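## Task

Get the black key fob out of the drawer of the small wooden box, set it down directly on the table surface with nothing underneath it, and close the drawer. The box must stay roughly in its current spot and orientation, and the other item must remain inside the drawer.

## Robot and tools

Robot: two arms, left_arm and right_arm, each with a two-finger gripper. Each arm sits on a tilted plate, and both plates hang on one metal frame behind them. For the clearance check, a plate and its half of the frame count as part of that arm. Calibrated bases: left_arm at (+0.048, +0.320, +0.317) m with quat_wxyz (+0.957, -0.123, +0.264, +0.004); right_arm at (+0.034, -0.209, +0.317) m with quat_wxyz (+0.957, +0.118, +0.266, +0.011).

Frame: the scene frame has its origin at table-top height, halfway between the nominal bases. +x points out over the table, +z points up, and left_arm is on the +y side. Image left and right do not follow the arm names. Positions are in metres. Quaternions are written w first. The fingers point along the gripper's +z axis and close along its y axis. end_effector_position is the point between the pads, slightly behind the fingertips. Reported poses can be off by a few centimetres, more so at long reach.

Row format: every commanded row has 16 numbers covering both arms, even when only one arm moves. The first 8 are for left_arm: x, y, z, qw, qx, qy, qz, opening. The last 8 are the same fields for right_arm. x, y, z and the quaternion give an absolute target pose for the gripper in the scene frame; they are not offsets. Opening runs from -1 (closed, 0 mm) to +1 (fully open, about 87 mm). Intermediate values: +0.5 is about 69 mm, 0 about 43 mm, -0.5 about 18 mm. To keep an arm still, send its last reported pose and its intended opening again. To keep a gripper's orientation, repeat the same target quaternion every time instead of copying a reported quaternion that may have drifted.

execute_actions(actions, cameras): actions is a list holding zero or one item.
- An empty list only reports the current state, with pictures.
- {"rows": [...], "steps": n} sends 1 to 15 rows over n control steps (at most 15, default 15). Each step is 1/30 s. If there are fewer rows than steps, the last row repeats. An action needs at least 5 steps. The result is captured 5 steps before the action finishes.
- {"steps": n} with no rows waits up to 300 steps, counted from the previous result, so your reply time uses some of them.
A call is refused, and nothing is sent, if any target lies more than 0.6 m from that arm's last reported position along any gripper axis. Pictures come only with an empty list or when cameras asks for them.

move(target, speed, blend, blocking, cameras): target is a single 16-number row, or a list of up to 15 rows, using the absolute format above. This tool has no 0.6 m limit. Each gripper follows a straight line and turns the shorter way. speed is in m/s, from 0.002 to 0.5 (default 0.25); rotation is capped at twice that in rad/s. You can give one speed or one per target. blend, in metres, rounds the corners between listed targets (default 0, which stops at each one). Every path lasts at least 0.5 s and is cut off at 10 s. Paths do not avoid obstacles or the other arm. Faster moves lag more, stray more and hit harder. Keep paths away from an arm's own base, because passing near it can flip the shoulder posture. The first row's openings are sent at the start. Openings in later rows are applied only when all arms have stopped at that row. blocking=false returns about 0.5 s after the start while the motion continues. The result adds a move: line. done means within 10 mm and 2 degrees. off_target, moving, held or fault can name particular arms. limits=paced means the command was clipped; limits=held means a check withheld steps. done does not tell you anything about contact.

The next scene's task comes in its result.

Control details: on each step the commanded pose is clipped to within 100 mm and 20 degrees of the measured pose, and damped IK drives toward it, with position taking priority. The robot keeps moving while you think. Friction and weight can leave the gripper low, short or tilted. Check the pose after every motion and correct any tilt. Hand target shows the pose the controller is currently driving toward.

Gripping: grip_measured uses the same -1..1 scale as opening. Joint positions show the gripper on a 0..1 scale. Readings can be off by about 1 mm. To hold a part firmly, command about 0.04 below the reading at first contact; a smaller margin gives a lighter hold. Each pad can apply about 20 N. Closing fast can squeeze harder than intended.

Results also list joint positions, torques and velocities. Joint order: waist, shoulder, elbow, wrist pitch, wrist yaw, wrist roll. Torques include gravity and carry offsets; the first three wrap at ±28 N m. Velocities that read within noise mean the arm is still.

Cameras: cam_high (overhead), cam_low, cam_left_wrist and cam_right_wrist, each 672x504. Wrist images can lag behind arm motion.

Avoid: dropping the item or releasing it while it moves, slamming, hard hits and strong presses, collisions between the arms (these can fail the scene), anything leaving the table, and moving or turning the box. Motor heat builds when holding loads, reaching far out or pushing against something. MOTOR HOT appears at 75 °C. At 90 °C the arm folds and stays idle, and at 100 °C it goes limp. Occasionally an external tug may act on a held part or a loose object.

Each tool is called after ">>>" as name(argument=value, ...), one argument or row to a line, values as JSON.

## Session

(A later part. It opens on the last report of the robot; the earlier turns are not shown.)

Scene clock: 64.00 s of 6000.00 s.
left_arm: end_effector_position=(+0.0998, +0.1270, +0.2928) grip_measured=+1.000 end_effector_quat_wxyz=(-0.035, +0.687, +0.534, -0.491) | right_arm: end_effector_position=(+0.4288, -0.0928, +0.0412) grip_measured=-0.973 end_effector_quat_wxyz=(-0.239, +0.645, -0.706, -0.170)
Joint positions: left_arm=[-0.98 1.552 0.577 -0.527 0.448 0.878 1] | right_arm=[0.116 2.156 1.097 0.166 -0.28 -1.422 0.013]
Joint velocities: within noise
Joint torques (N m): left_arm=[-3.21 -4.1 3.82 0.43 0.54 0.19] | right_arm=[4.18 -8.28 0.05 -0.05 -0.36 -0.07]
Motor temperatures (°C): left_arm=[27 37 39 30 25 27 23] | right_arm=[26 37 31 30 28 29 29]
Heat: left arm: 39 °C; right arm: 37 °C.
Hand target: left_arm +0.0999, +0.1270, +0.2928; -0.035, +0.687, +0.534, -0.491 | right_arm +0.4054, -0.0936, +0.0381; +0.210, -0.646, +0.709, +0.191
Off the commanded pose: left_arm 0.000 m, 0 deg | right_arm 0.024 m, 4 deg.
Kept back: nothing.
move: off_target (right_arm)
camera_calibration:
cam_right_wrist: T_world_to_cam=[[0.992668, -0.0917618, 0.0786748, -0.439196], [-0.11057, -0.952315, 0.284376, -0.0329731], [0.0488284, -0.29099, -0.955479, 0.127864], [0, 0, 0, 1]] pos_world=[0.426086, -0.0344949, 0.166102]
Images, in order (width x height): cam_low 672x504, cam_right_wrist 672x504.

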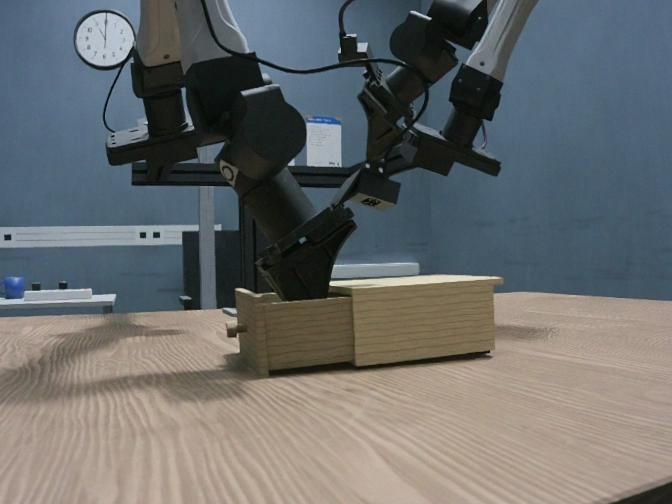

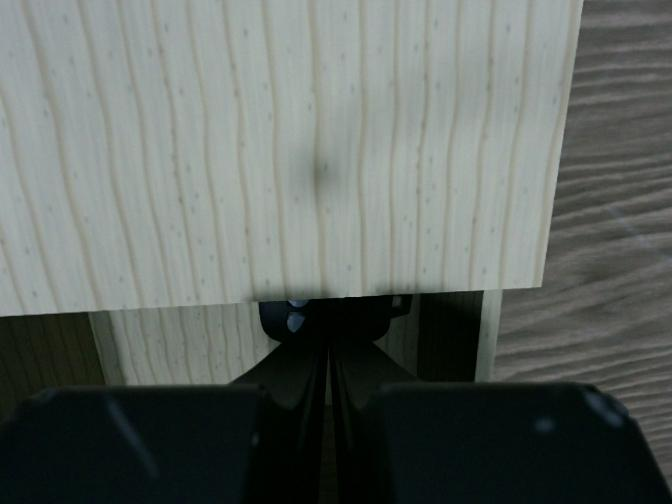

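>>> move(
  target=[0.0998, 0.1270, 0.2928, -0.035, 0.687, 0.534, -0.491, 1, 0.402, -0.0935, 0.046, 0.2099, -0.6460, 0.7086, 0.1913, -1],
  speed=0.03,
  cameras=["cam_low","cam_right_wrist"],
)

Scene clock: 65.33 s of 6000.00 s.
left_arm: end_effector_position=(+0.0998, +0.1270, +0.2928) grip_measured=+1.000 end_effector_quat_wxyz=(-0.035, +0.687, +0.534, -0.491) | right_arm: end_effector_position=(+0.4173, -0.0929, +0.0417) grip_measured=-0.973 end_effector_quat_wxyz=(-0.233, +0.645, -0.706, -0.177)
Joint positions: left_arm=[-0.98 1.552 0.577 -0.527 0.448 0.878 1] | right_arm=[0.116 2.147 1.064 0.172 -0.284 -1.422 0.013]
Joint velocities: within noise
Joint torques (N m): left_arm=[-3.21 -4.05 3.78 0.44 0.55 0.18] | right_arm=[4.7 -9.81 0.34 -0.16 -0.27 -0.03]
Motor temperatures (°C): left_arm=[27 37 39 30 25 27 23] | right_arm=[26 37 31 30 28 29 29]
Heat: left arm: 39 °C; right arm: 37 °C.
Hand target: left_arm +0.0999, +0.1270, +0.2928; -0.035, +0.687, +0.534, -0.491 | right_arm +0.4022, -0.0936, +0.0457; +0.210, -0.646, +0.709, +0.191
Off the commanded pose: left_arm 0.000 m, 0 deg | right_arm 0.016 m, 3 deg.
Kept back: nothing.
move: off_target (right_arm)
camera_calibration:
cam_right_wrist: T_world_to_cam=[[0.994382, -0.086262, 0.061346, -0.427262], [-0.100227, -0.953697, 0.283578, -0.0389229], [0.0340435, -0.288133, -0.956985, 0.135357], [0, 0, 0, 1]] pos_world=[0.416353, -0.0349764, 0.166783]
Images, in order (width x height): cam_low 672x504, cam_right_wrist 672x504.

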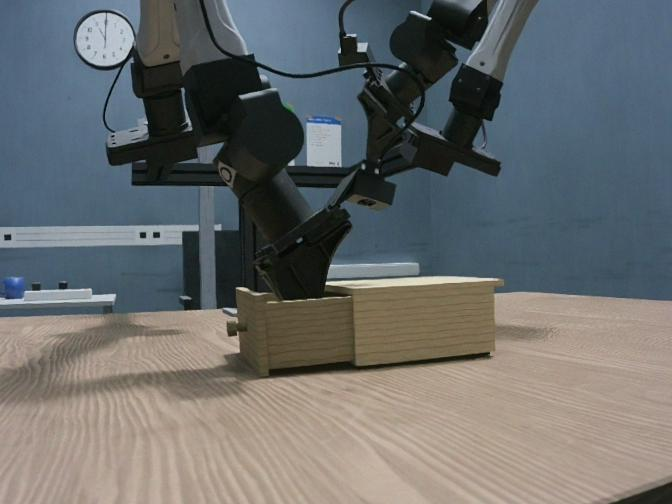

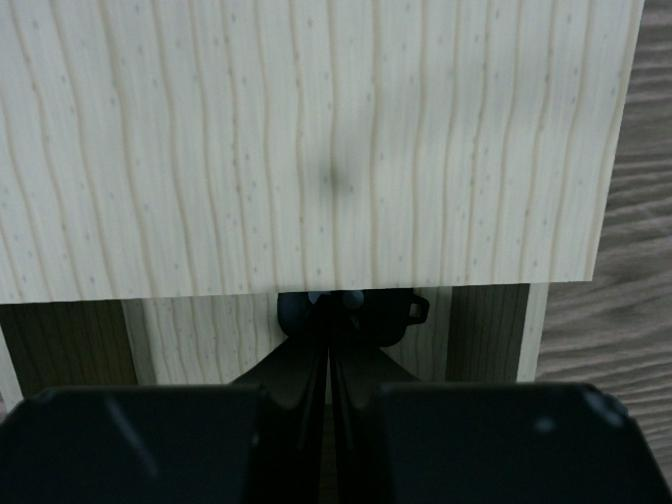

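>>> move(
  target=[0.0998, 0.1270, 0.2928, -0.035, 0.687, 0.534, -0.491, 1, 0.388, -0.0925, 0.043, 0.2099, -0.6460, 0.7086, 0.1913, -1],
  speed=0.03,
  cameras=["cam_low","cam_right_wrist"],
)

Scene clock: 66.27 s of 6000.00 s.
left_arm: end_effector_position=(+0.0998, +0.1270, +0.2928) grip_measured=+1.000 end_effector_quat_wxyz=(-0.035, +0.687, +0.534, -0.491) | right_arm: end_effector_position=(+0.4038, -0.0927, +0.0406) grip_measured=-0.973 end_effector_quat_wxyz=(-0.232, +0.646, -0.705, -0.178)
Joint positions: left_arm=[-0.98 1.552 0.577 -0.527 0.448 0.878 1] | right_arm=[0.118 2.143 1.011 0.217 -0.284 -1.422 0.013]
Joint velocities: within noise
Joint torques (N m): left_arm=[-3.22 -4.08 3.84 0.44 0.54 0.2] | right_arm=[4.79 -8.99 -0.2 -0.07 -0.26 -0.03]
Motor temperatures (°C): left_arm=[27 37 39 30 25 27 23] | right_arm=[26 37 31 30 28 29 29]
Heat: left arm: 39 °C; right arm: 37 °C.
Hand target: left_arm +0.0999, +0.1270, +0.2928; -0.035, +0.687, +0.534, -0.491 | right_arm +0.3883, -0.0926, +0.0427; +0.210, -0.646, +0.708, +0.191
Off the commanded pose: left_arm 0.000 m, 0 deg | right_arm 0.016 m, 3 deg.
Kept back: nothing.
move: off_target (right_arm)
camera_calibration:
cam_right_wrist: T_world_to_cam=[[0.994751, -0.0840468, 0.0583695, -0.413629], [-0.0972351, -0.954085, 0.283316, -0.0409496], [0.0318776, -0.287504, -0.957249, 0.135811], [0, 0, 0, 1]] pos_world=[0.403147, -0.0347874, 0.16575]
Images, in order (width x height): cam_low 672x504, cam_right_wrist 672x504.

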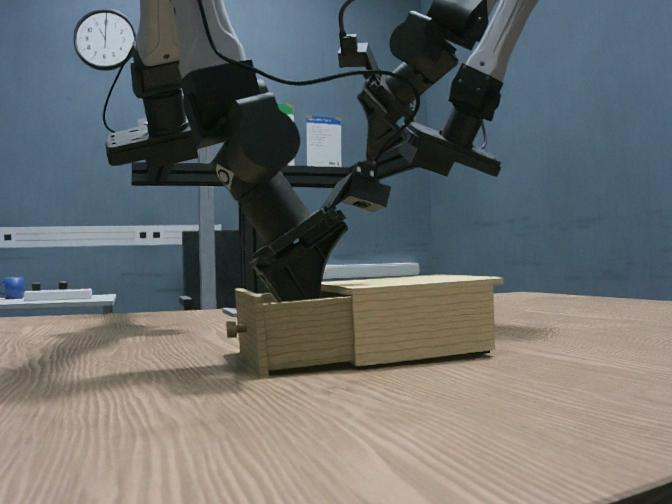

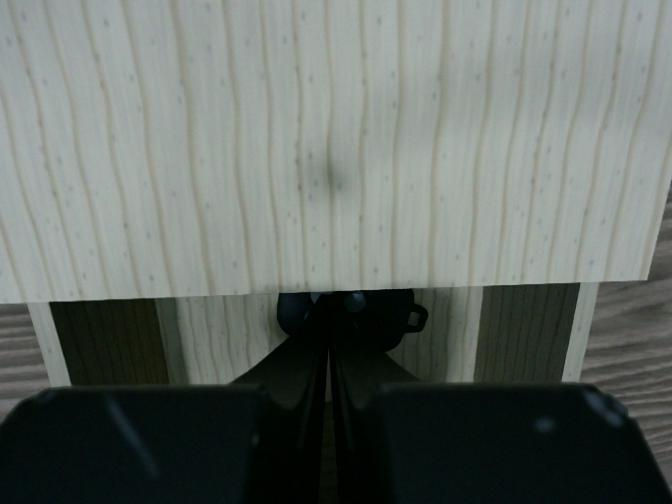

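>>> move(
  target=[0.0998, 0.1270, 0.2928, -0.035, 0.687, 0.534, -0.491, 1, 0.379, -0.0915, 0.043, 0.2099, -0.6460, 0.7086, 0.1913, -1],
  speed=0.03,
  cameras=["cam_right_wrist"],
)

Scene clock: 67.27 s of 6000.00 s.
left_arm: end_effector_position=(+0.0998, +0.1270, +0.2928) grip_measured=+1.000 end_effector_quat_wxyz=(-0.035, +0.687, +0.534, -0.491) | right_arm: end_effector_position=(+0.3944, -0.0913, +0.0402) grip_measured=-0.973 end_effector_quat_wxyz=(-0.233, +0.647, -0.704, -0.179)
Joint positions: left_arm=[-0.98 1.552 0.577 -0.527 0.448 0.878 1] | right_arm=[0.122 2.141 0.972 0.256 -0.284 -1.422 0.013]
Joint velocities: within noise
Joint torques (N m): left_arm=[-3.19 -4.1 3.82 0.44 0.55 0.19] | right_arm=[4.74 -8.83 -0.31 -0.09 -0.24 0.03]
Motor temperatures (°C): left_arm=[27 37 39 30 25 27 23] | right_arm=[26 38 31 30 28 29 29]
Heat: left arm: 39 °C; right arm: 38 °C.
Hand target: left_arm +0.0999, +0.1270, +0.2928; -0.035, +0.687, +0.534, -0.491 | right_arm +0.3793, -0.0916, +0.0427; -0.210, +0.646, -0.708, -0.191
Off the commanded pose: left_arm 0.000 m, 0 deg | right_arm 0.016 m, 3 deg.
Kept back: nothing.
move: off_target (right_arm)
camera_calibration:
cam_right_wrist: T_world_to_cam=[[0.994871, -0.0813453, 0.0601268, -0.404042], [-0.0950743, -0.954927, 0.281202, -0.0412842], [0.0345422, -0.285477, -0.957763, 0.135316], [0, 0, 0, 1]] pos_world=[0.39337, -0.0336606, 0.165504]
Images, in order (width x height): cam_right_wrist 672x504.

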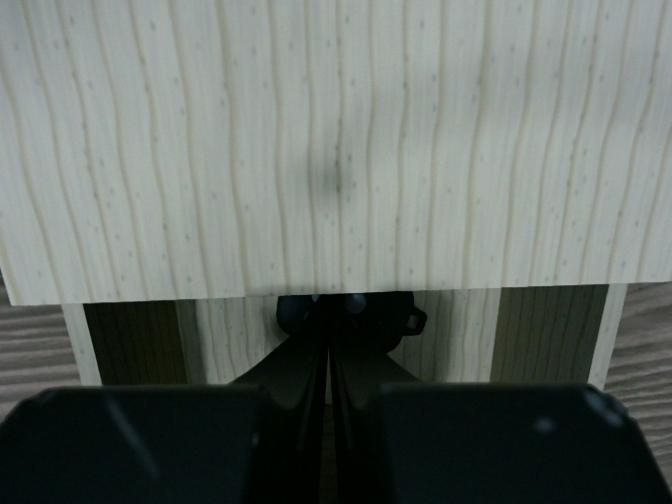

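>>> move(
  target=[0.0998,0.1270,0.2928,-0.035,0.687,0.534,-0.491,1,0.390,-0.0915,0.125,0.2099,-0.6460,0.7086,0.1913,-1],
  speed=0.1,
  cameras=["cam_high","cam_low","cam_right_wrist"],
)

Scene clock: 70.03 s of 6000.00 s.
left_arm: end_effector_position=(+0.0998, +0.1270, +0.2928) grip_measured=+1.000 end_effector_quat_wxyz=(-0.035, +0.687, +0.534, -0.491) | right_arm: end_effector_position=(+0.3861, -0.0922, +0.1146) grip_measured=-0.973 end_effector_quat_wxyz=(-0.205, +0.646, -0.709, -0.196)
Joint positions: left_arm=[-0.98 1.552 0.577 -0.527 0.448 0.878 1] | right_arm=[0.192 1.859 0.898 -0.001 -0.233 -1.354 0.013]
Joint velocities: within noise
Joint torques (N m): left_arm=[-3.23 -4.11 3.84 0.44 0.55 0.19] | right_arm=[4.75 -10.02 2.28 0.25 -0.31 -0.01]
Motor temperatures (°C): left_arm=[27 37 39 30 25 27 23] | right_arm=[26 38 31 30 28 29 29]
Heat: left arm: 39 °C; right arm: 38 °C.
Hand target: left_arm +0.0999, +0.1270, +0.2928; -0.035, +0.687, +0.534, -0.491 | right_arm +0.3900, -0.0915, +0.1246; +0.210, -0.646, +0.709, +0.191
Off the commanded pose: left_arm 0.000 m, 0 deg | right_arm 0.011 m, 1 deg.
Kept back: nothing.
move: off_target (right_arm)
camera_calibration:
cam_right_wrist: T_world_to_cam=[[0.997571, -0.0695758, -0.00343147, -0.392942], [-0.0653589, -0.951876, 0.299433, -0.0771597], [-0.0240996, -0.298481, -0.954111, 0.227638], [0, 0, 0, 1]] pos_world=[0.39243, -0.0328402, 0.238948]
Images, in order (width x height): cam_high 672x504, cam_low 672x504, cam_right_wrist 672x504.

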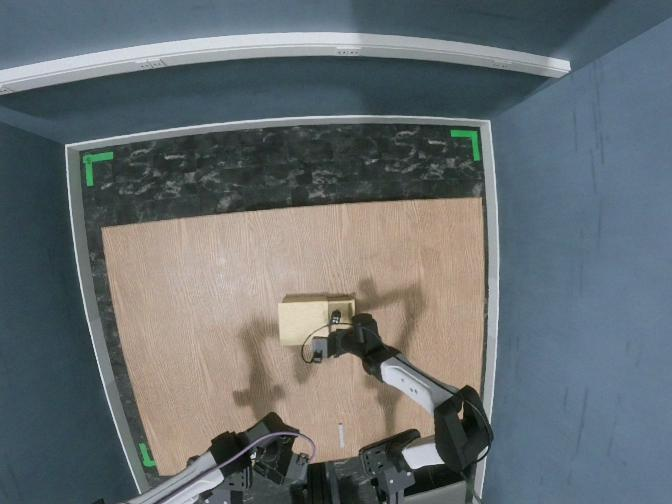

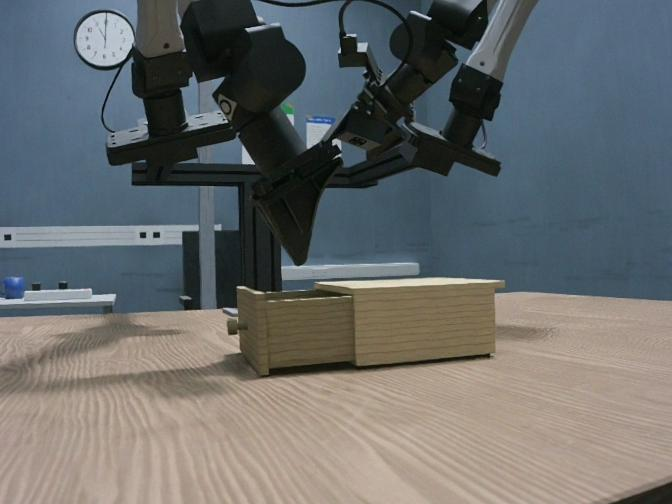

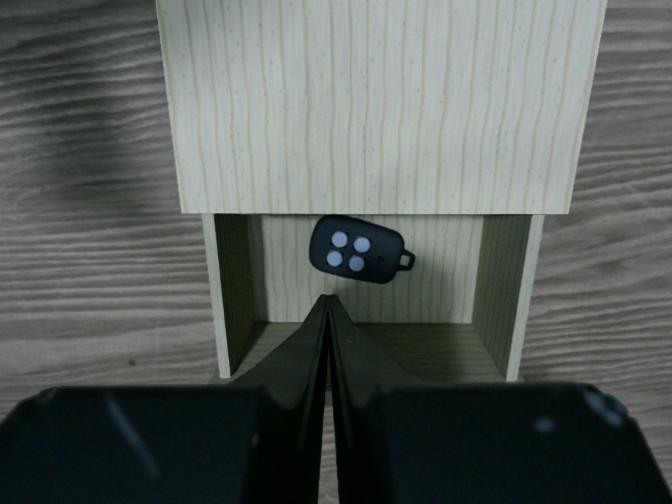

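>>> move(
  target=[
    [0.0998,0.1270,0.2928,-0.035,0.687,0.534,-0.491,1,0.390,-0.0915,0.125,0.2099,-0.6460,0.7086,0.1913,0.5],
    [0.0998,0.1270,0.2928,-0.035,0.687,0.534,-0.491,1,0.405,-0.0975,0.115,0.2196,-0.6080,0.7414,0.1800,0.5],
    [0.0998,0.1270,0.2928,-0.035,0.687,0.534,-0.491,1,0.405,-0.0975,0.060,0.2196,-0.6080,0.7414,0.1800,0.5],
  ],
  speed=0.08,
  cameras=["cam_high","cam_low","cam_right_wrist"],
)

Scene clock: 74.13 s of 6000.00 s.
left_arm: end_effector_position=(+0.0998, +0.1270, +0.2928) grip_measured=+1.000 end_effector_quat_wxyz=(-0.035, +0.687, +0.534, -0.491) | right_arm: end_effector_position=(+0.4015, -0.0968, +0.0649) grip_measured=+0.500 end_effector_quat_wxyz=(-0.214, +0.608, -0.743, -0.180)
Joint positions: left_arm=[-0.98 1.552 0.577 -0.527 0.448 0.878 1] | right_arm=[0.138 2.046 0.974 0.16 -0.244 -1.297 0.75]
Joint velocities: within noise
Joint torques (N m): left_arm=[-3.23 -4.08 3.82 0.44 0.54 0.2] | right_arm=[2.74 -6.34 3.44 0.49 -0.52 -0.27]
Motor temperatures (°C): left_arm=[27 37 39 29 25 27 23] | right_arm=[26 38 31 30 28 29 29]
Heat: left arm: 39 °C; right arm: 38 °C.
Hand target: left_arm +0.0999, +0.1270, +0.2928; -0.035, +0.687, +0.534, -0.491 | right_arm +0.4048, -0.0976, +0.0601; +0.219, -0.608, +0.741, +0.180
Off the commanded pose: left_arm 0.000 m, 0 deg | right_arm 0.006 m, 1 deg.
Kept back: nothing.
move: done
camera_calibration:
cam_right_wrist: T_world_to_cam=[[0.984267, -0.176681, 0.00168441, -0.414158], [-0.168656, -0.936631, 0.307045, -0.0231587], [-0.0526715, -0.302498, -0.951693, 0.19011], [0, 0, 0, 1]] pos_world=[0.41375, -0.0373572, 0.188735]
Images, in order (width x height): cam_high 672x504, cam_low 672x504, cam_right_wrist 672x504.

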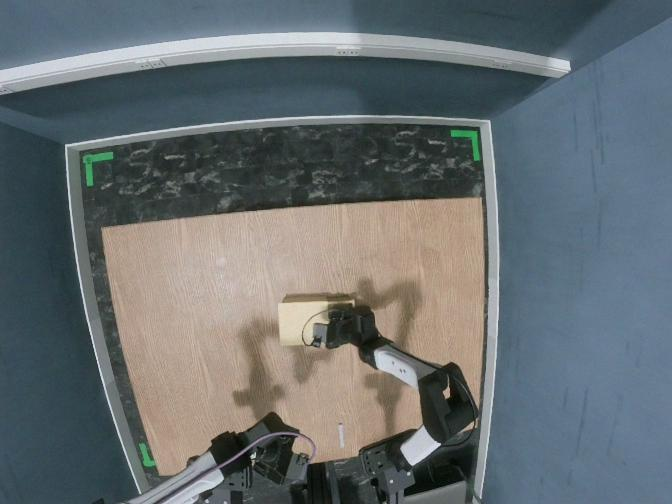

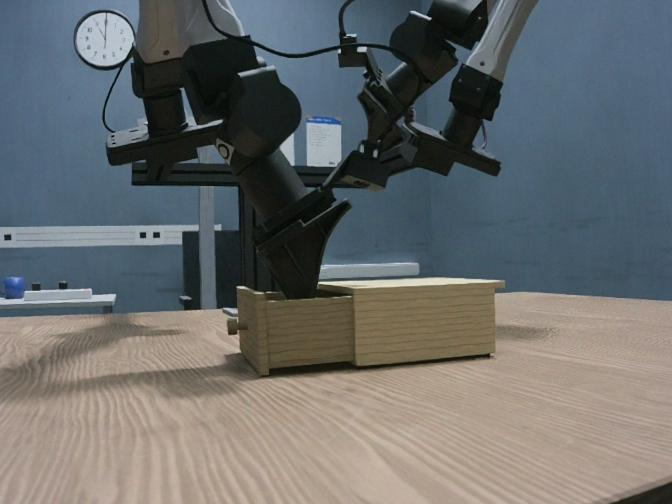

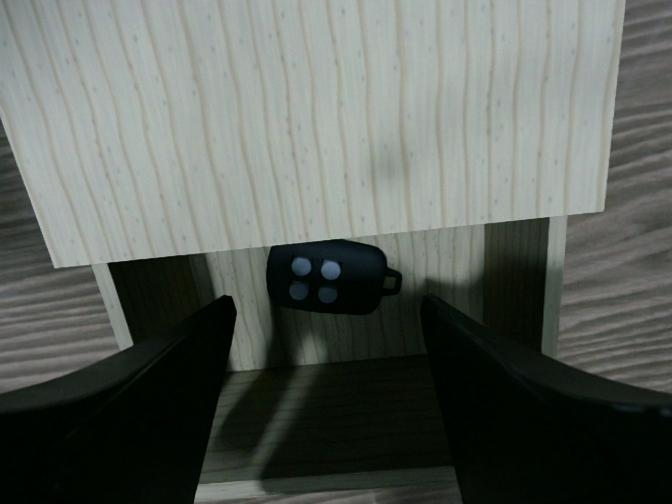

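>>> move(
  target=[0.0998,0.1270,0.2928,-0.035,0.687,0.534,-0.491,1,0.406,-0.0985,0.036,0.2196,-0.6080,0.7414,0.1800,0.5],
  speed=0.04,
  cameras=["cam_low","cam_right_wrist"],
)

>>> zoom_image(
  camera="cam_low",
  region=[200, 180, 520, 400],
)

Scene clock: 75.33 s of 6000.00 s.
left_arm: end_effector_position=(+0.0998, +0.1270, +0.2928) grip_measured=+1.000 end_effector_quat_wxyz=(-0.035, +0.687, +0.534, -0.491) | right_arm: end_effector_position=(+0.4025, -0.0975, +0.0413) grip_measured=+0.500 end_effector_quat_wxyz=(-0.213, +0.608, -0.743, -0.181)
Joint positions: left_arm=[-0.98 1.552 0.577 -0.527 0.448 0.878 1] | right_arm=[0.117 2.135 1.022 0.195 -0.257 -1.314 0.75]
Joint velocities: within noise
Joint torques (N m): left_arm=[-3.25 -4.1 3.78 0.44 0.54 0.19] | right_arm=[2.73 -6.45 3.1 0.49 -0.52 -0.28]
Motor temperatures (°C): left_arm=[27 37 39 29 25 27 23] | right_arm=[26 38 31 30 28 29 29]
Heat: left arm: 39 °C; right arm: 38 °C.
Hand target: left_arm +0.0999, +0.1270, +0.2928; -0.035, +0.687, +0.534, -0.491 | right_arm +0.4057, -0.0986, +0.0361; +0.219, -0.608, +0.741, +0.180
Off the commanded pose: left_arm 0.000 m, 0 deg | right_arm 0.006 m, 1 deg.
Kept back: nothing.
move: done
camera_calibration:
cam_right_wrist: T_world_to_cam=[[0.984313, -0.176429, -0.000115698, -0.41519], [-0.167846, -0.936629, 0.307495, -0.0167571], [-0.0543594, -0.302652, -0.95155, 0.168098], [0, 0, 0, 1]] pos_world=[0.415002, -0.0380716, 0.165059]
Images, in order (width x height): cam_low 672x504, cam_right_wrist 672x504.

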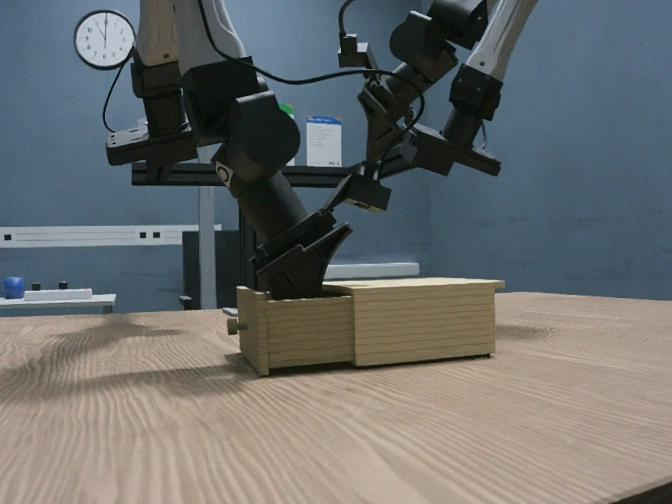

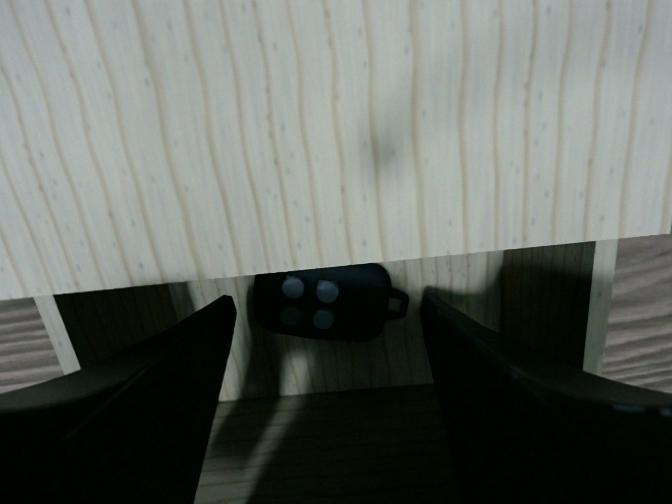

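Scaled by 1.575 from the camera's 672x504 image, which has a finer 960x720 frame.

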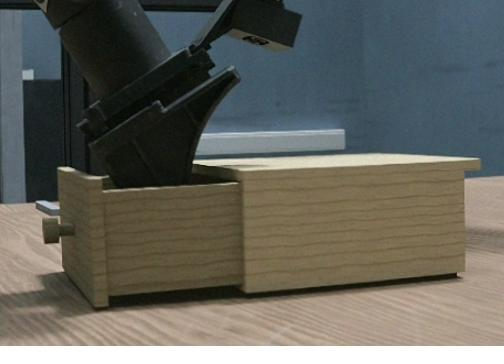

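>>> move(
  target=[0.0998,0.1270,0.2928,-0.035,0.687,0.534,-0.491,1,0.406,-0.0995,0.024,0.2196,-0.6080,0.7414,0.1800,0.5],
  speed=0.03,
  cameras=["cam_low","cam_right_wrist"],
)

>>> zoom_image(
  camera="cam_low",
  region=[200, 180, 520, 400],
)

Scene clock: 76.27 s of 6000.00 s.
left_arm: end_effector_position=(+0.0998, +0.1270, +0.2928) grip_measured=+1.000 end_effector_quat_wxyz=(-0.035, +0.687, +0.534, -0.491) | right_arm: end_effector_position=(+0.4035, -0.0981, +0.0298) grip_measured=+0.500 end_effector_quat_wxyz=(-0.214, +0.609, -0.743, -0.180)
Joint positions: left_arm=[-0.98 1.552 0.577 -0.527 0.448 0.878 1] | right_arm=[0.106 2.178 1.046 0.213 -0.264 -1.324 0.75]
Joint velocities: within noise
Joint torques (N m): left_arm=[-3.21 -4.1 3.81 0.43 0.54 0.19] | right_arm=[2.78 -6.35 2.84 0.53 -0.53 -0.24]
Motor temperatures (°C): left_arm=[27 37 39 29 25 27 23] | right_arm=[26 38 31 30 28 29 29]
Heat: left arm: 39 °C; right arm: 38 °C.
Hand target: left_arm +0.0999, +0.1270, +0.2928; -0.035, +0.687, +0.534, -0.491 | right_arm +0.4060, -0.0996, +0.0242; +0.220, -0.608, +0.741, +0.180
Off the commanded pose: left_arm 0.000 m, 0 deg | right_arm 0.006 m, 1 deg.
Kept back: nothing.
move: done
camera_calibration:
cam_right_wrist: T_world_to_cam=[[0.984354, -0.176189, 0.00197741, -0.416325], [-0.16832, -0.936956, 0.306238, -0.0134489], [-0.0521031, -0.30178, -0.951953, 0.156218], [0, 0, 0, 1]] pos_world=[0.415687, -0.0388096, 0.153654]
Images, in order (width x height): cam_low 672x504, cam_right_wrist 672x504.

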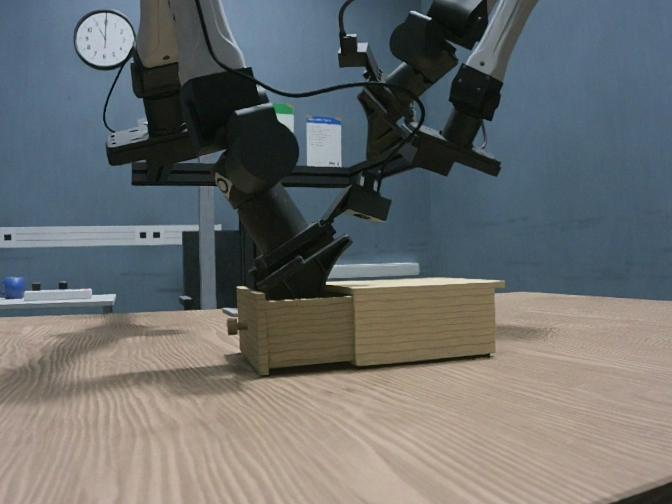

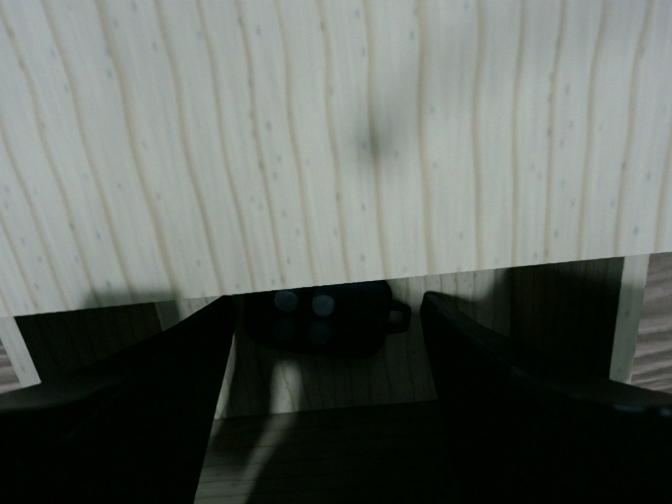

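Scaled by 1.575 from the camera's 672x504 image, which has a finer 960x720 frame.

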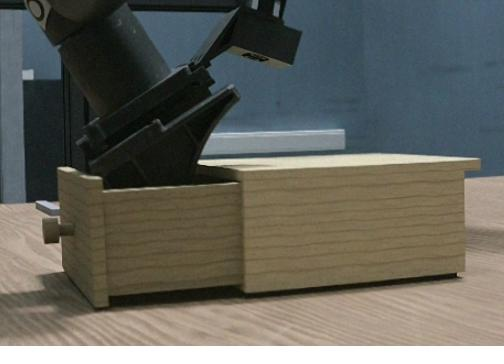

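>>> execute_actions(
  actions=[
    {"rows":[[0.0998,0.1270,0.2928,-0.035,0.687,0.534,-0.491,1,0.406,-0.0995,0.024,0.2196,-0.6080,0.7414,0.1800,0.48],[0.0998,0.1270,0.2928,-0.035,0.687,0.534,-0.491,1,0.406,-0.0995,0.024,0.2196,-0.6080,0.7414,0.1800,0.46],[0.0998,0.1270,0.2928,-0.035,0.687,0.534,-0.491,1,0.406,-0.0995,0.024,0.2196,-0.6080,0.7414,0.1800,0.44],[0.0998,0.1270,0.2928,-0.035,0.687,0.534,-0.491,1,0.406,-0.0995,0.024,0.2196,-0.6080,0.7414,0.1800,0.42],[0.0998,0.1270,0.2928,-0.035,0.687,0.534,-0.491,1,0.406,-0.0995,0.024,0.2196,-0.6080,0.7414,0.1800,0.40],[0.0998,0.1270,0.2928,-0.035,0.687,0.534,-0.491,1,0.406,-0.0995,0.024,0.2196,-0.6080,0.7414,0.1800,0.38],[0.0998,0.1270,0.2928,-0.035,0.687,0.534,-0.491,1,0.406,-0.0995,0.024,0.2196,-0.6080,0.7414,0.1800,0.36],[0.0998,0.1270,0.2928,-0.035,0.687,0.534,-0.491,1,0.406,-0.0995,0.024,0.2196,-0.6080,0.7414,0.1800,0.34],[0.0998,0.1270,0.2928,-0.035,0.687,0.534,-0.491,1,0.406,-0.0995,0.024,0.2196,-0.6080,0.7414,0.1800,0.32]],"steps":15},
  ],
  cameras=["cam_right_wrist"],
)

>>> execute_actions(
  actions=[
    {"rows":[[0.0998,0.1270,0.2928,-0.035,0.687,0.534,-0.491,1,0.406,-0.0995,0.024,0.2196,-0.6080,0.7414,0.1800,0.305],[0.0998,0.1270,0.2928,-0.035,0.687,0.534,-0.491,1,0.406,-0.0995,0.024,0.2196,-0.6080,0.7414,0.1800,0.29],[0.0998,0.1270,0.2928,-0.035,0.687,0.534,-0.491,1,0.406,-0.0995,0.024,0.2196,-0.6080,0.7414,0.1800,0.275],[0.0998,0.1270,0.2928,-0.035,0.687,0.534,-0.491,1,0.406,-0.0995,0.024,0.2196,-0.6080,0.7414,0.1800,0.26],[0.0998,0.1270,0.2928,-0.035,0.687,0.534,-0.491,1,0.406,-0.0995,0.024,0.2196,-0.6080,0.7414,0.1800,0.245],[0.0998,0.1270,0.2928,-0.035,0.687,0.534,-0.491,1,0.406,-0.0995,0.024,0.2196,-0.6080,0.7414,0.1800,0.23]],"steps":15},
  ],
  cameras=["cam_right_wrist"],
)

Scene clock: 77.20 s of 6000.00 s.
left_arm: end_effector_position=(+0.0998, +0.1270, +0.2928) grip_measured=+1.000 end_effector_quat_wxyz=(-0.035, +0.687, +0.534, -0.491) | right_arm: end_effector_position=(+0.4039, -0.0980, +0.0299) grip_measured=+0.323 end_effector_quat_wxyz=(-0.215, +0.609, -0.742, -0.180)
Joint positions: left_arm=[-0.98 1.552 0.577 -0.527 0.448 0.878 1] | right_arm=[0.106 2.178 1.046 0.214 -0.265 -1.324 0.662]
Joint velocities: left_arm=[within noise] | right_arm=[-0.012 0.002 -0.017 0.022 0.051 -0.066 -0.066]
Joint torques (N m): left_arm=[-3.21 -4.1 3.78 0.43 0.54 0.2] | right_arm=[2.65 -6.37 2.89 0.49 -0.51 -0.27]
Motor temperatures (°C): left_arm=[27 37 39 29 25 27 23] | right_arm=[26 38 31 30 28 29 29]
Heat: left arm: 39 °C; right arm: 38 °C.
Steps of this call (1-18: nothing new was sent; 19-28: this action's first 10). Readings (end_effector_position of left_arm | right_arm):
19: (+0.0998, +0.1270, +0.2928) | (+0.4039, -0.0981, +0.0298)
20: (+0.0998, +0.1270, +0.2928) | (+0.4039, -0.0981, +0.0298)
22: (+0.0998, +0.1270, +0.2928) | (+0.4039, -0.0981, +0.0298)
26: (+0.0998, +0.1270, +0.2928) | (+0.4039, -0.0980, +0.0299)
28: the state above
camera_calibration:
cam_right_wrist: T_world_to_cam=[[0.984347, -0.176208, 0.00346385, -0.416733], [-0.168842, -0.937196, 0.305216, -0.0130606], [-0.0505352, -0.301023, -0.952277, 0.155804], [0, 0, 0, 1]] pos_world=[0.415878, -0.0387715, 0.153798]
Images, in order (width x height): cam_right_wrist 672x504.

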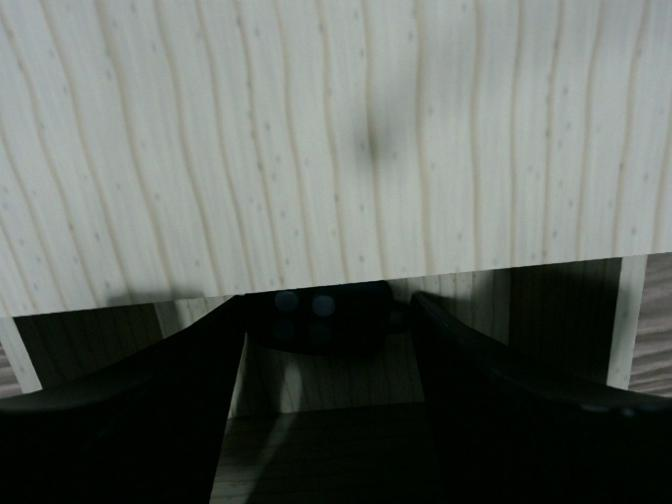

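Scene clock: 77.70 s of 6000.00 s.
left_arm: end_effector_position=(+0.0998, +0.1270, +0.2928) grip_measured=+1.000 end_effector_quat_wxyz=(-0.035, +0.687, +0.534, -0.491) | right_arm: end_effector_position=(+0.4039, -0.0980, +0.0299) grip_measured=+0.292 end_effector_quat_wxyz=(-0.215, +0.609, -0.742, -0.180)
Joint positions: left_arm=[-0.98 1.552 0.577 -0.527 0.448 0.878 1] | right_arm=[0.106 2.178 1.046 0.214 -0.265 -1.324 0.646]
Joint velocities: within noise
Joint torques (N m): left_arm=[-3.21 -4.07 3.78 0.43 0.54 0.19] | right_arm=[2.8 -6.43 2.95 0.47 -0.51 -0.25]
Motor temperatures (°C): left_arm=[27 37 39 29 25 27 23] | right_arm=[26 38 31 30 28 29 29]
Heat: left arm: 39 °C; right arm: 38 °C.
Off your previous action's commanded pose at its last step (step 5 of this call): left_arm 0.000 m, 0 deg | right_arm 0.006 m, 1 deg.
Steps of this call (1-5: your previous action's last 5; 6-15: this action's first 10). Readings (end_effector_position of left_arm | right_arm):
6: (+0.0998, +0.1270, +0.2928) | (+0.4039, -0.0980, +0.0299)
7: (+0.0998, +0.1270, +0.2928) | (+0.4039, -0.0980, +0.0299)
9: (+0.0998, +0.1270, +0.2928) | (+0.4039, -0.0980, +0.0299)
13: (+0.0998, +0.1270, +0.2928) | (+0.4039, -0.0980, +0.0299)
15: the state above
camera_calibration:
cam_right_wrist: T_world_to_cam=[[0.984347, -0.176208, 0.00346385, -0.416733], [-0.168842, -0.937196, 0.305216, -0.0130606], [-0.0505352, -0.301023, -0.952277, 0.155804], [0, 0, 0, 1]] pos_world=[0.415878, -0.0387715, 0.153798]
Images, in order (width x height): cam_right_wrist 672x504.

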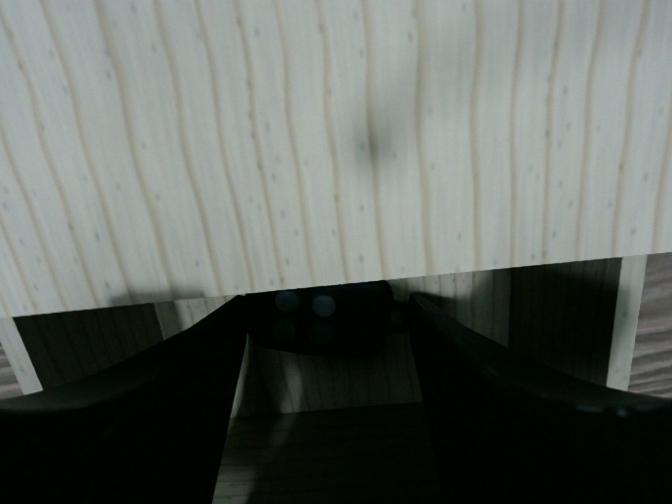

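>>> move(
  target=[
    [0.0998,0.1270,0.2928,-0.035,0.687,0.534,-0.491,1,0.406,-0.0995,0.025,0.2196,-0.6080,0.7414,0.1800,0.2],
    [0.0998,0.1270,0.2928,-0.035,0.687,0.534,-0.491,1,0.406,-0.0985,0.050,0.2196,-0.6080,0.7414,0.1800,0.2],
  ],
  speed=0.03,
  cameras=["cam_low","cam_right_wrist"],
)

Scene clock: 79.80 s of 6000.00 s.
left_arm: end_effector_position=(+0.0998, +0.1270, +0.2928) grip_measured=+1.000 end_effector_quat_wxyz=(-0.035, +0.687, +0.534, -0.491) | right_arm: end_effector_position=(+0.3965, -0.1004, +0.0365) grip_measured=+0.292 end_effector_quat_wxyz=(-0.209, +0.609, -0.743, -0.184)
Joint positions: left_arm=[-0.98 1.552 0.577 -0.527 0.448 0.878 1] | right_arm=[0.106 2.147 1.014 0.202 -0.265 -1.324 0.646]
Joint velocities: within noise
Joint torques (N m): left_arm=[-3.21 -4.1 3.81 0.44 0.54 0.19] | right_arm=[4.88 -11.15 1.13 0.25 -0.4 -0.06]
Motor temperatures (°C): left_arm=[27 37 39 29 25 27 23] | right_arm=[26 38 31 30 28 29 29]
Heat: left arm: 39 °C; right arm: 38 °C.
Hand target: left_arm +0.0999, +0.1270, +0.2928; -0.035, +0.687, +0.534, -0.491 | right_arm +0.4057, -0.0984, +0.0494; +0.220, -0.608, +0.741, +0.180
Off your previous action's commanded pose at its last step (step 5 of this call): left_arm 0.000 m, 0 deg | right_arm 0.006 m, 1 deg.
Off the commanded pose: left_arm 0.000 m, 0 deg | right_arm 0.017 m, 1 deg.
Kept back: nothing.
move: off_target (right_arm)
camera_calibration:
cam_right_wrist: T_world_to_cam=[[0.984931, -0.172681, -0.00957059, -0.409234], [-0.161388, -0.937592, 0.308017, -0.0216603], [-0.062162, -0.301831, -0.951333, 0.165558], [0, 0, 0, 1]] pos_world=[0.409863, -0.0410047, 0.160256]
Images, in order (width x height): cam_low 672x504, cam_right_wrist 672x504.

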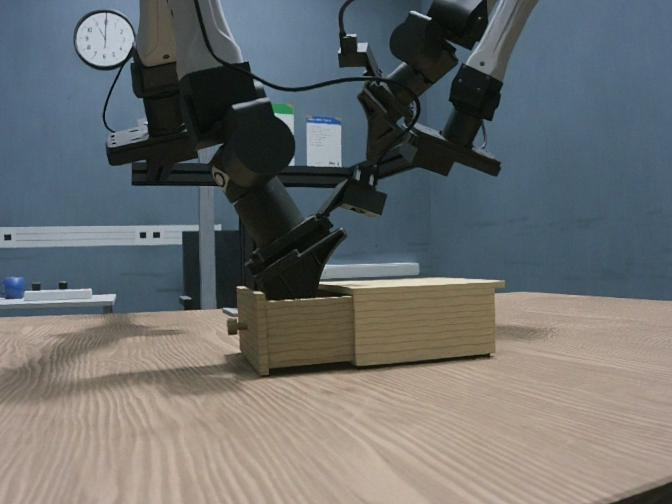

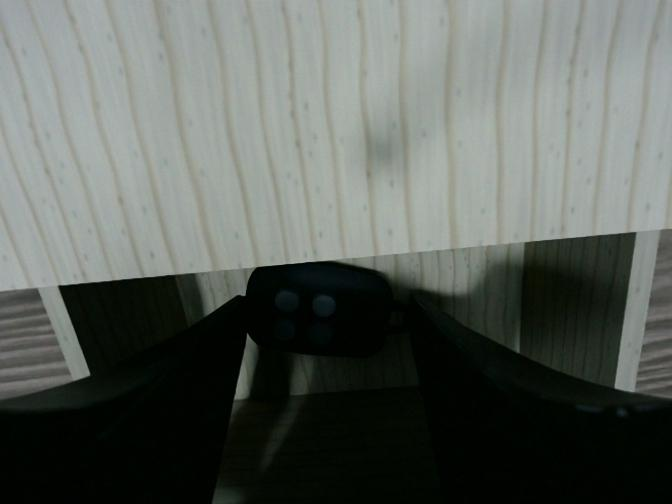

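>>> move(
  target=[0.0998,0.1270,0.2928,-0.035,0.687,0.534,-0.491,1,0.412,-0.0975,0.110,0.2196,-0.6080,0.7414,0.1800,0.2],
  speed=0.05,
  cameras=["cam_low","cam_right_wrist"],
)

Scene clock: 81.73 s of 6000.00 s.
left_arm: end_effector_position=(+0.0998, +0.1270, +0.2928) grip_measured=+1.000 end_effector_quat_wxyz=(-0.035, +0.687, +0.534, -0.491) | right_arm: end_effector_position=(+0.4060, -0.0989, +0.0970) grip_measured=+0.292 end_effector_quat_wxyz=(-0.211, +0.608, -0.742, -0.185)
Joint positions: left_arm=[-0.98 1.552 0.577 -0.527 0.448 0.878 1] | right_arm=[0.157 1.93 0.96 0.052 -0.238 -1.282 0.646]
Joint velocities: within noise
Joint torques (N m): left_arm=[-3.23 -4.07 3.86 0.43 0.54 0.18] | right_arm=[4.94 -10.84 2.19 0.25 -0.37 -0.06]
Motor temperatures (°C): left_arm=[27 37 39 29 25 27 23] | right_arm=[26 39 31 30 28 29 29]
Heat: left arm: 39 °C; right arm: 39 °C.
Hand target: left_arm +0.0999, +0.1270, +0.2928; -0.035, +0.687, +0.534, -0.491 | right_arm +0.4120, -0.0975, +0.1095; +0.220, -0.608, +0.741, +0.180
Off the commanded pose: left_arm 0.000 m, 0 deg | right_arm 0.014 m, 1 deg.
Kept back: nothing.
move: off_target (right_arm)
camera_calibration:
cam_right_wrist: T_world_to_cam=[[0.984881, -0.173037, -0.0082635, -0.417901], [-0.162336, -0.938522, 0.30467, -0.0367733], [-0.0604747, -0.298722, -0.952422, 0.223804], [0, 0, 0, 1]] pos_world=[0.419147, -0.0399699, 0.220906]
Images, in order (width x height): cam_low 672x504, cam_right_wrist 672x504.

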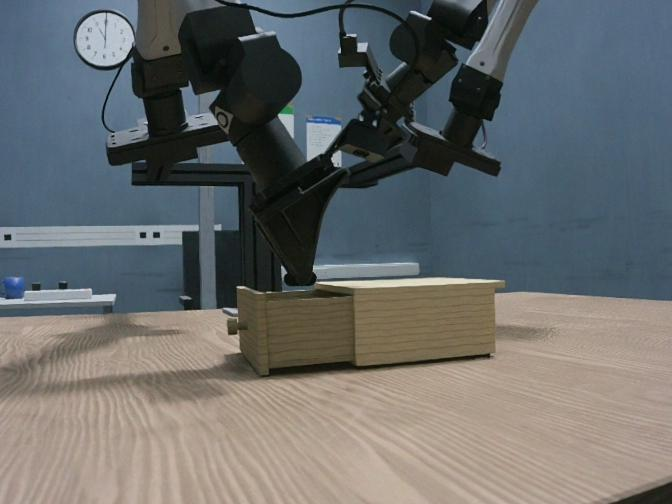

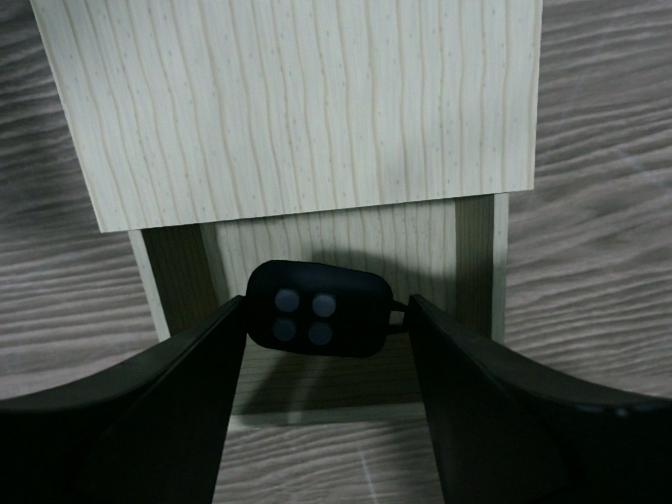

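>>> move(
  target=[
    [0.0998,0.1270,0.2928,-0.035,0.687,0.534,-0.491,1,0.410,-0.0975,0.170,0.2196,-0.6080,0.7414,0.1800,0.2],
    [0.0998,0.1270,0.2928,-0.035,0.687,0.534,-0.491,1,0.365,-0.335,0.170,0.2587,-0.3954,0.8735,0.1171,0.2],
  ],
  speed=0.12,
  blend=0.03,
  cameras=["cam_high","cam_low","cam_right_wrist"],
)

Scene clock: 85.50 s of 6000.00 s.
left_arm: end_effector_position=(+0.0998, +0.1270, +0.2928) grip_measured=+1.000 end_effector_quat_wxyz=(-0.035, +0.687, +0.534, -0.491) | right_arm: end_effector_position=(+0.3572, -0.3325, +0.1636) grip_measured=+0.292 end_effector_quat_wxyz=(+0.248, -0.390, +0.879, +0.121)
Joint positions: left_arm=[-0.98 1.552 0.577 -0.527 0.448 0.878 1] | right_arm=[-0.583 1.491 0.751 -0.137 -0.634 -1.33 0.646]
Joint velocities: within noise
Joint torques (N m): left_arm=[-3.23 -4.11 3.84 0.43 0.54 0.19] | right_arm=[-0.61 -7.57 5.52 0.24 -0.54 -0.25]
Motor temperatures (°C): left_arm=[27 37 39 29 25 27 23] | right_arm=[26 39 31 30 28 29 29]
Heat: left arm: 39 °C; right arm: 39 °C.
Hand target: left_arm +0.0999, +0.1270, +0.2928; -0.035, +0.687, +0.534, -0.491 | right_arm +0.3649, -0.3350, +0.1699; +0.259, -0.395, +0.874, +0.117
Off the commanded pose: left_arm 0.000 m, 0 deg | right_arm 0.010 m, 2 deg.
Kept back: nothing.
move: done
camera_calibration:
cam_right_wrist: T_world_to_cam=[[0.757572, -0.652686, -0.00918949, -0.487929], [-0.617411, -0.721056, 0.314454, -0.0509887], [-0.211866, -0.232548, -0.949228, 0.290107], [0, 0, 0, 1]] pos_world=[0.399624, -0.287766, 0.286928]
Images, in order (width x height): cam_high 672x504, cam_low 672x504, cam_right_wrist 672x504.

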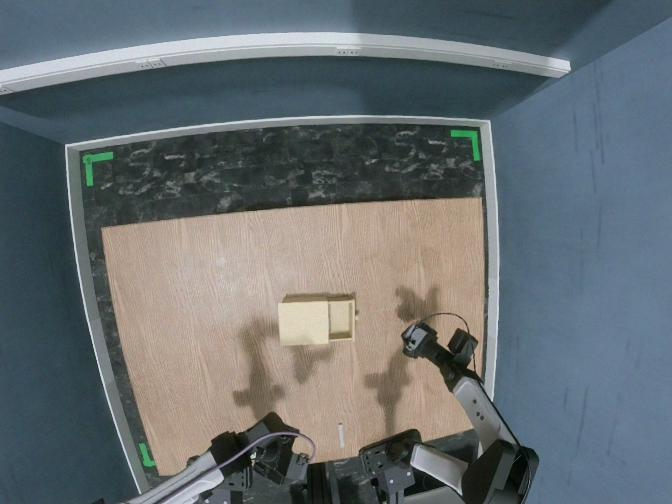

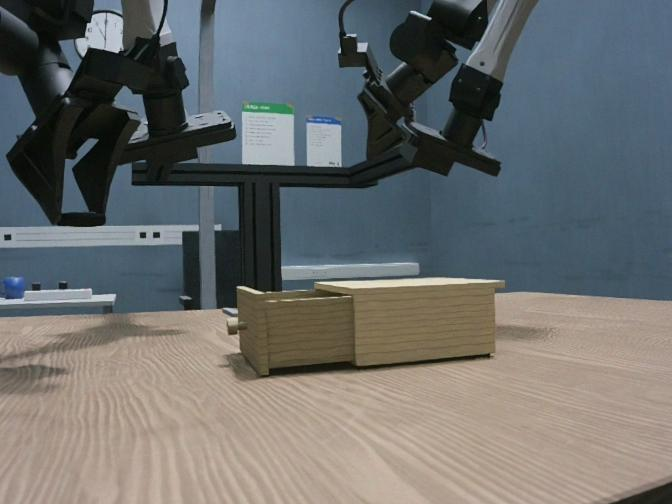

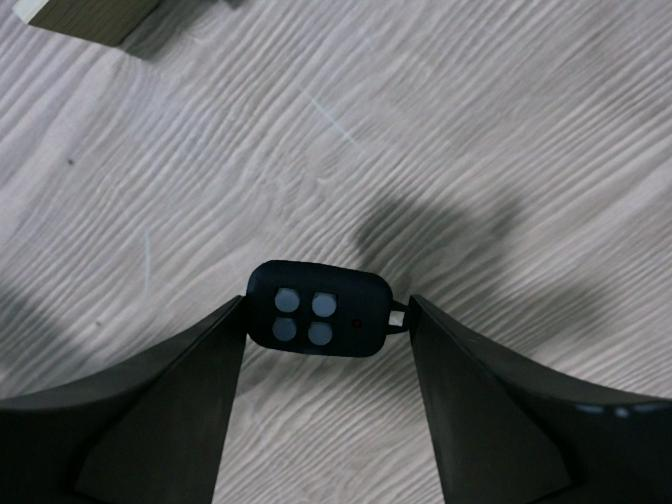

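>>> move(
  target=[0.0998,0.1270,0.2928,-0.035,0.687,0.534,-0.491,1,0.365,-0.335,0.032,0.2587,-0.3954,0.8735,0.1171,0.2],
  speed=0.08,
  cameras=["cam_low","cam_right_wrist"],
)

Scene clock: 88.00 s of 6000.00 s.
left_arm: end_effector_position=(+0.0998, +0.1270, +0.2928) grip_measured=+1.000 end_effector_quat_wxyz=(-0.035, +0.687, +0.534, -0.491) | right_arm: end_effector_position=(+0.3629, -0.3369, +0.0363) grip_measured=+0.292 end_effector_quat_wxyz=(+0.258, -0.396, +0.874, +0.118)
Joint positions: left_arm=[-0.98 1.552 0.577 -0.527 0.448 0.878 1] | right_arm=[-0.56 2.036 0.885 0.303 -0.633 -1.318 0.646]
Joint velocities: within noise
Joint torques (N m): left_arm=[-3.19 -4.04 3.79 0.43 0.55 0.2] | right_arm=[0.4 -6.23 2.04 0.51 -0.35 -0.03]
Motor temperatures (°C): left_arm=[27 37 39 29 25 27 23] | right_arm=[26 39 31 30 28 29 29]
Heat: left arm: 39 °C; right arm: 39 °C.
Hand target: left_arm +0.0999, +0.1270, +0.2928; -0.035, +0.687, +0.534, -0.491 | right_arm +0.3649, -0.3349, +0.0321; +0.259, -0.395, +0.873, +0.117
Off the commanded pose: left_arm 0.000 m, 0 deg | right_arm 0.005 m, 0 deg.
Kept back: nothing.
move: done
camera_calibration:
cam_right_wrist: T_world_to_cam=[[0.763976, -0.64519, 0.00843163, -0.496717], [-0.617579, -0.727372, 0.29921, -0.0121213], [-0.186914, -0.233796, -0.95415, 0.160162], [0, 0, 0, 1]] pos_world=[0.401931, -0.291848, 0.160634]
Images, in order (width x height): cam_low 672x504, cam_right_wrist 672x504.

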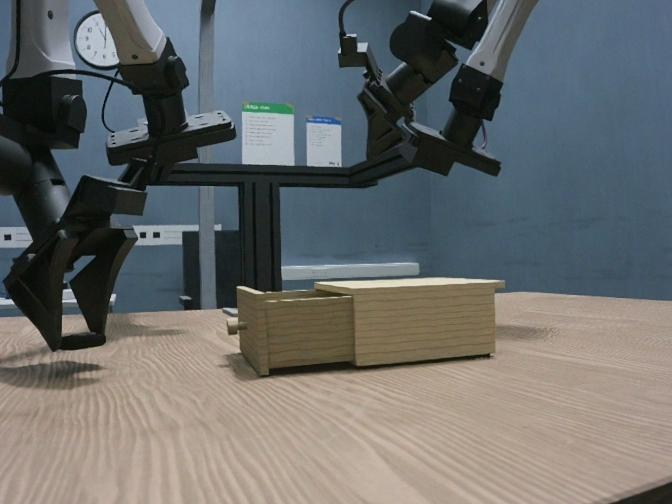

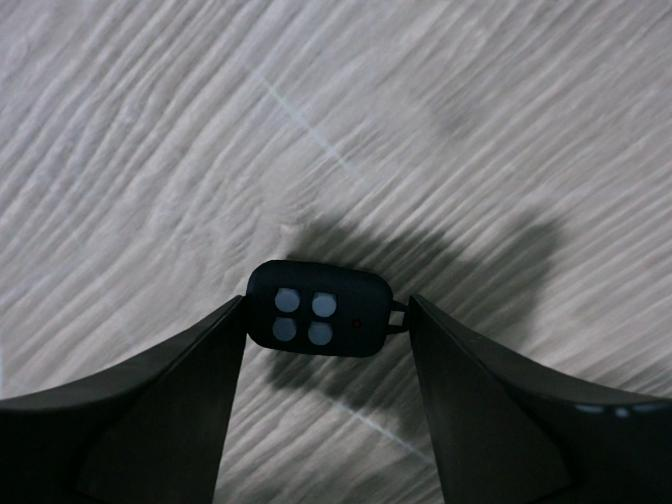

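>>> move(
  target=[0.0998,0.1270,0.2928,-0.035,0.687,0.534,-0.491,1,0.365,-0.335,0.018,0.2587,-0.3954,0.8735,0.1171,0.2],
  speed=0.03,
  cameras=["cam_low"],
)

>>> zoom_image(
  camera="cam_low",
  region=[0, 280, 160, 400],
)

Scene clock: 88.97 s of 6000.00 s.
left_arm: end_effector_position=(+0.0998, +0.1270, +0.2928) grip_measured=+1.000 end_effector_quat_wxyz=(-0.035, +0.687, +0.534, -0.491) | right_arm: end_effector_position=(+0.3631, -0.3370, +0.0226) grip_measured=+0.292 end_effector_quat_wxyz=(+0.258, -0.396, +0.874, +0.118)
Joint positions: left_arm=[-0.98 1.552 0.577 -0.527 0.448 0.878 1] | right_arm=[-0.558 2.093 0.915 0.331 -0.632 -1.315 0.646]
Joint velocities: within noise
Joint torques (N m): left_arm=[-3.21 -4.07 3.77 0.44 0.55 0.19] | right_arm=[0.34 -6.32 1.89 0.53 -0.36 -0.04]
Motor temperatures (°C): left_arm=[27 37 39 29 25 27 23] | right_arm=[26 39 31 30 28 29 29]
Heat: left arm: 39 °C; right arm: 39 °C.
Hand target: left_arm +0.0999, +0.1270, +0.2928; -0.035, +0.687, +0.534, -0.491 | right_arm +0.3650, -0.3349, +0.0181; +0.259, -0.395, +0.873, +0.117
Off the commanded pose: left_arm 0.000 m, 0 deg | right_arm 0.005 m, 0 deg.
Kept back: nothing.
move: done
Images, in order (width x height): cam_low 672x504.

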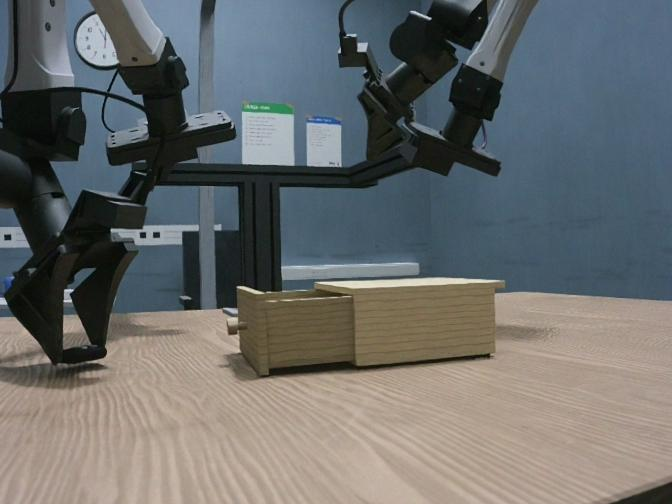

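Scaled by 3.150 from the camera's 672x504 image, which has a finer 960x720 frame.

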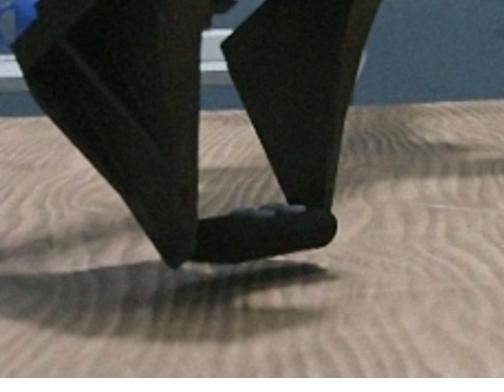

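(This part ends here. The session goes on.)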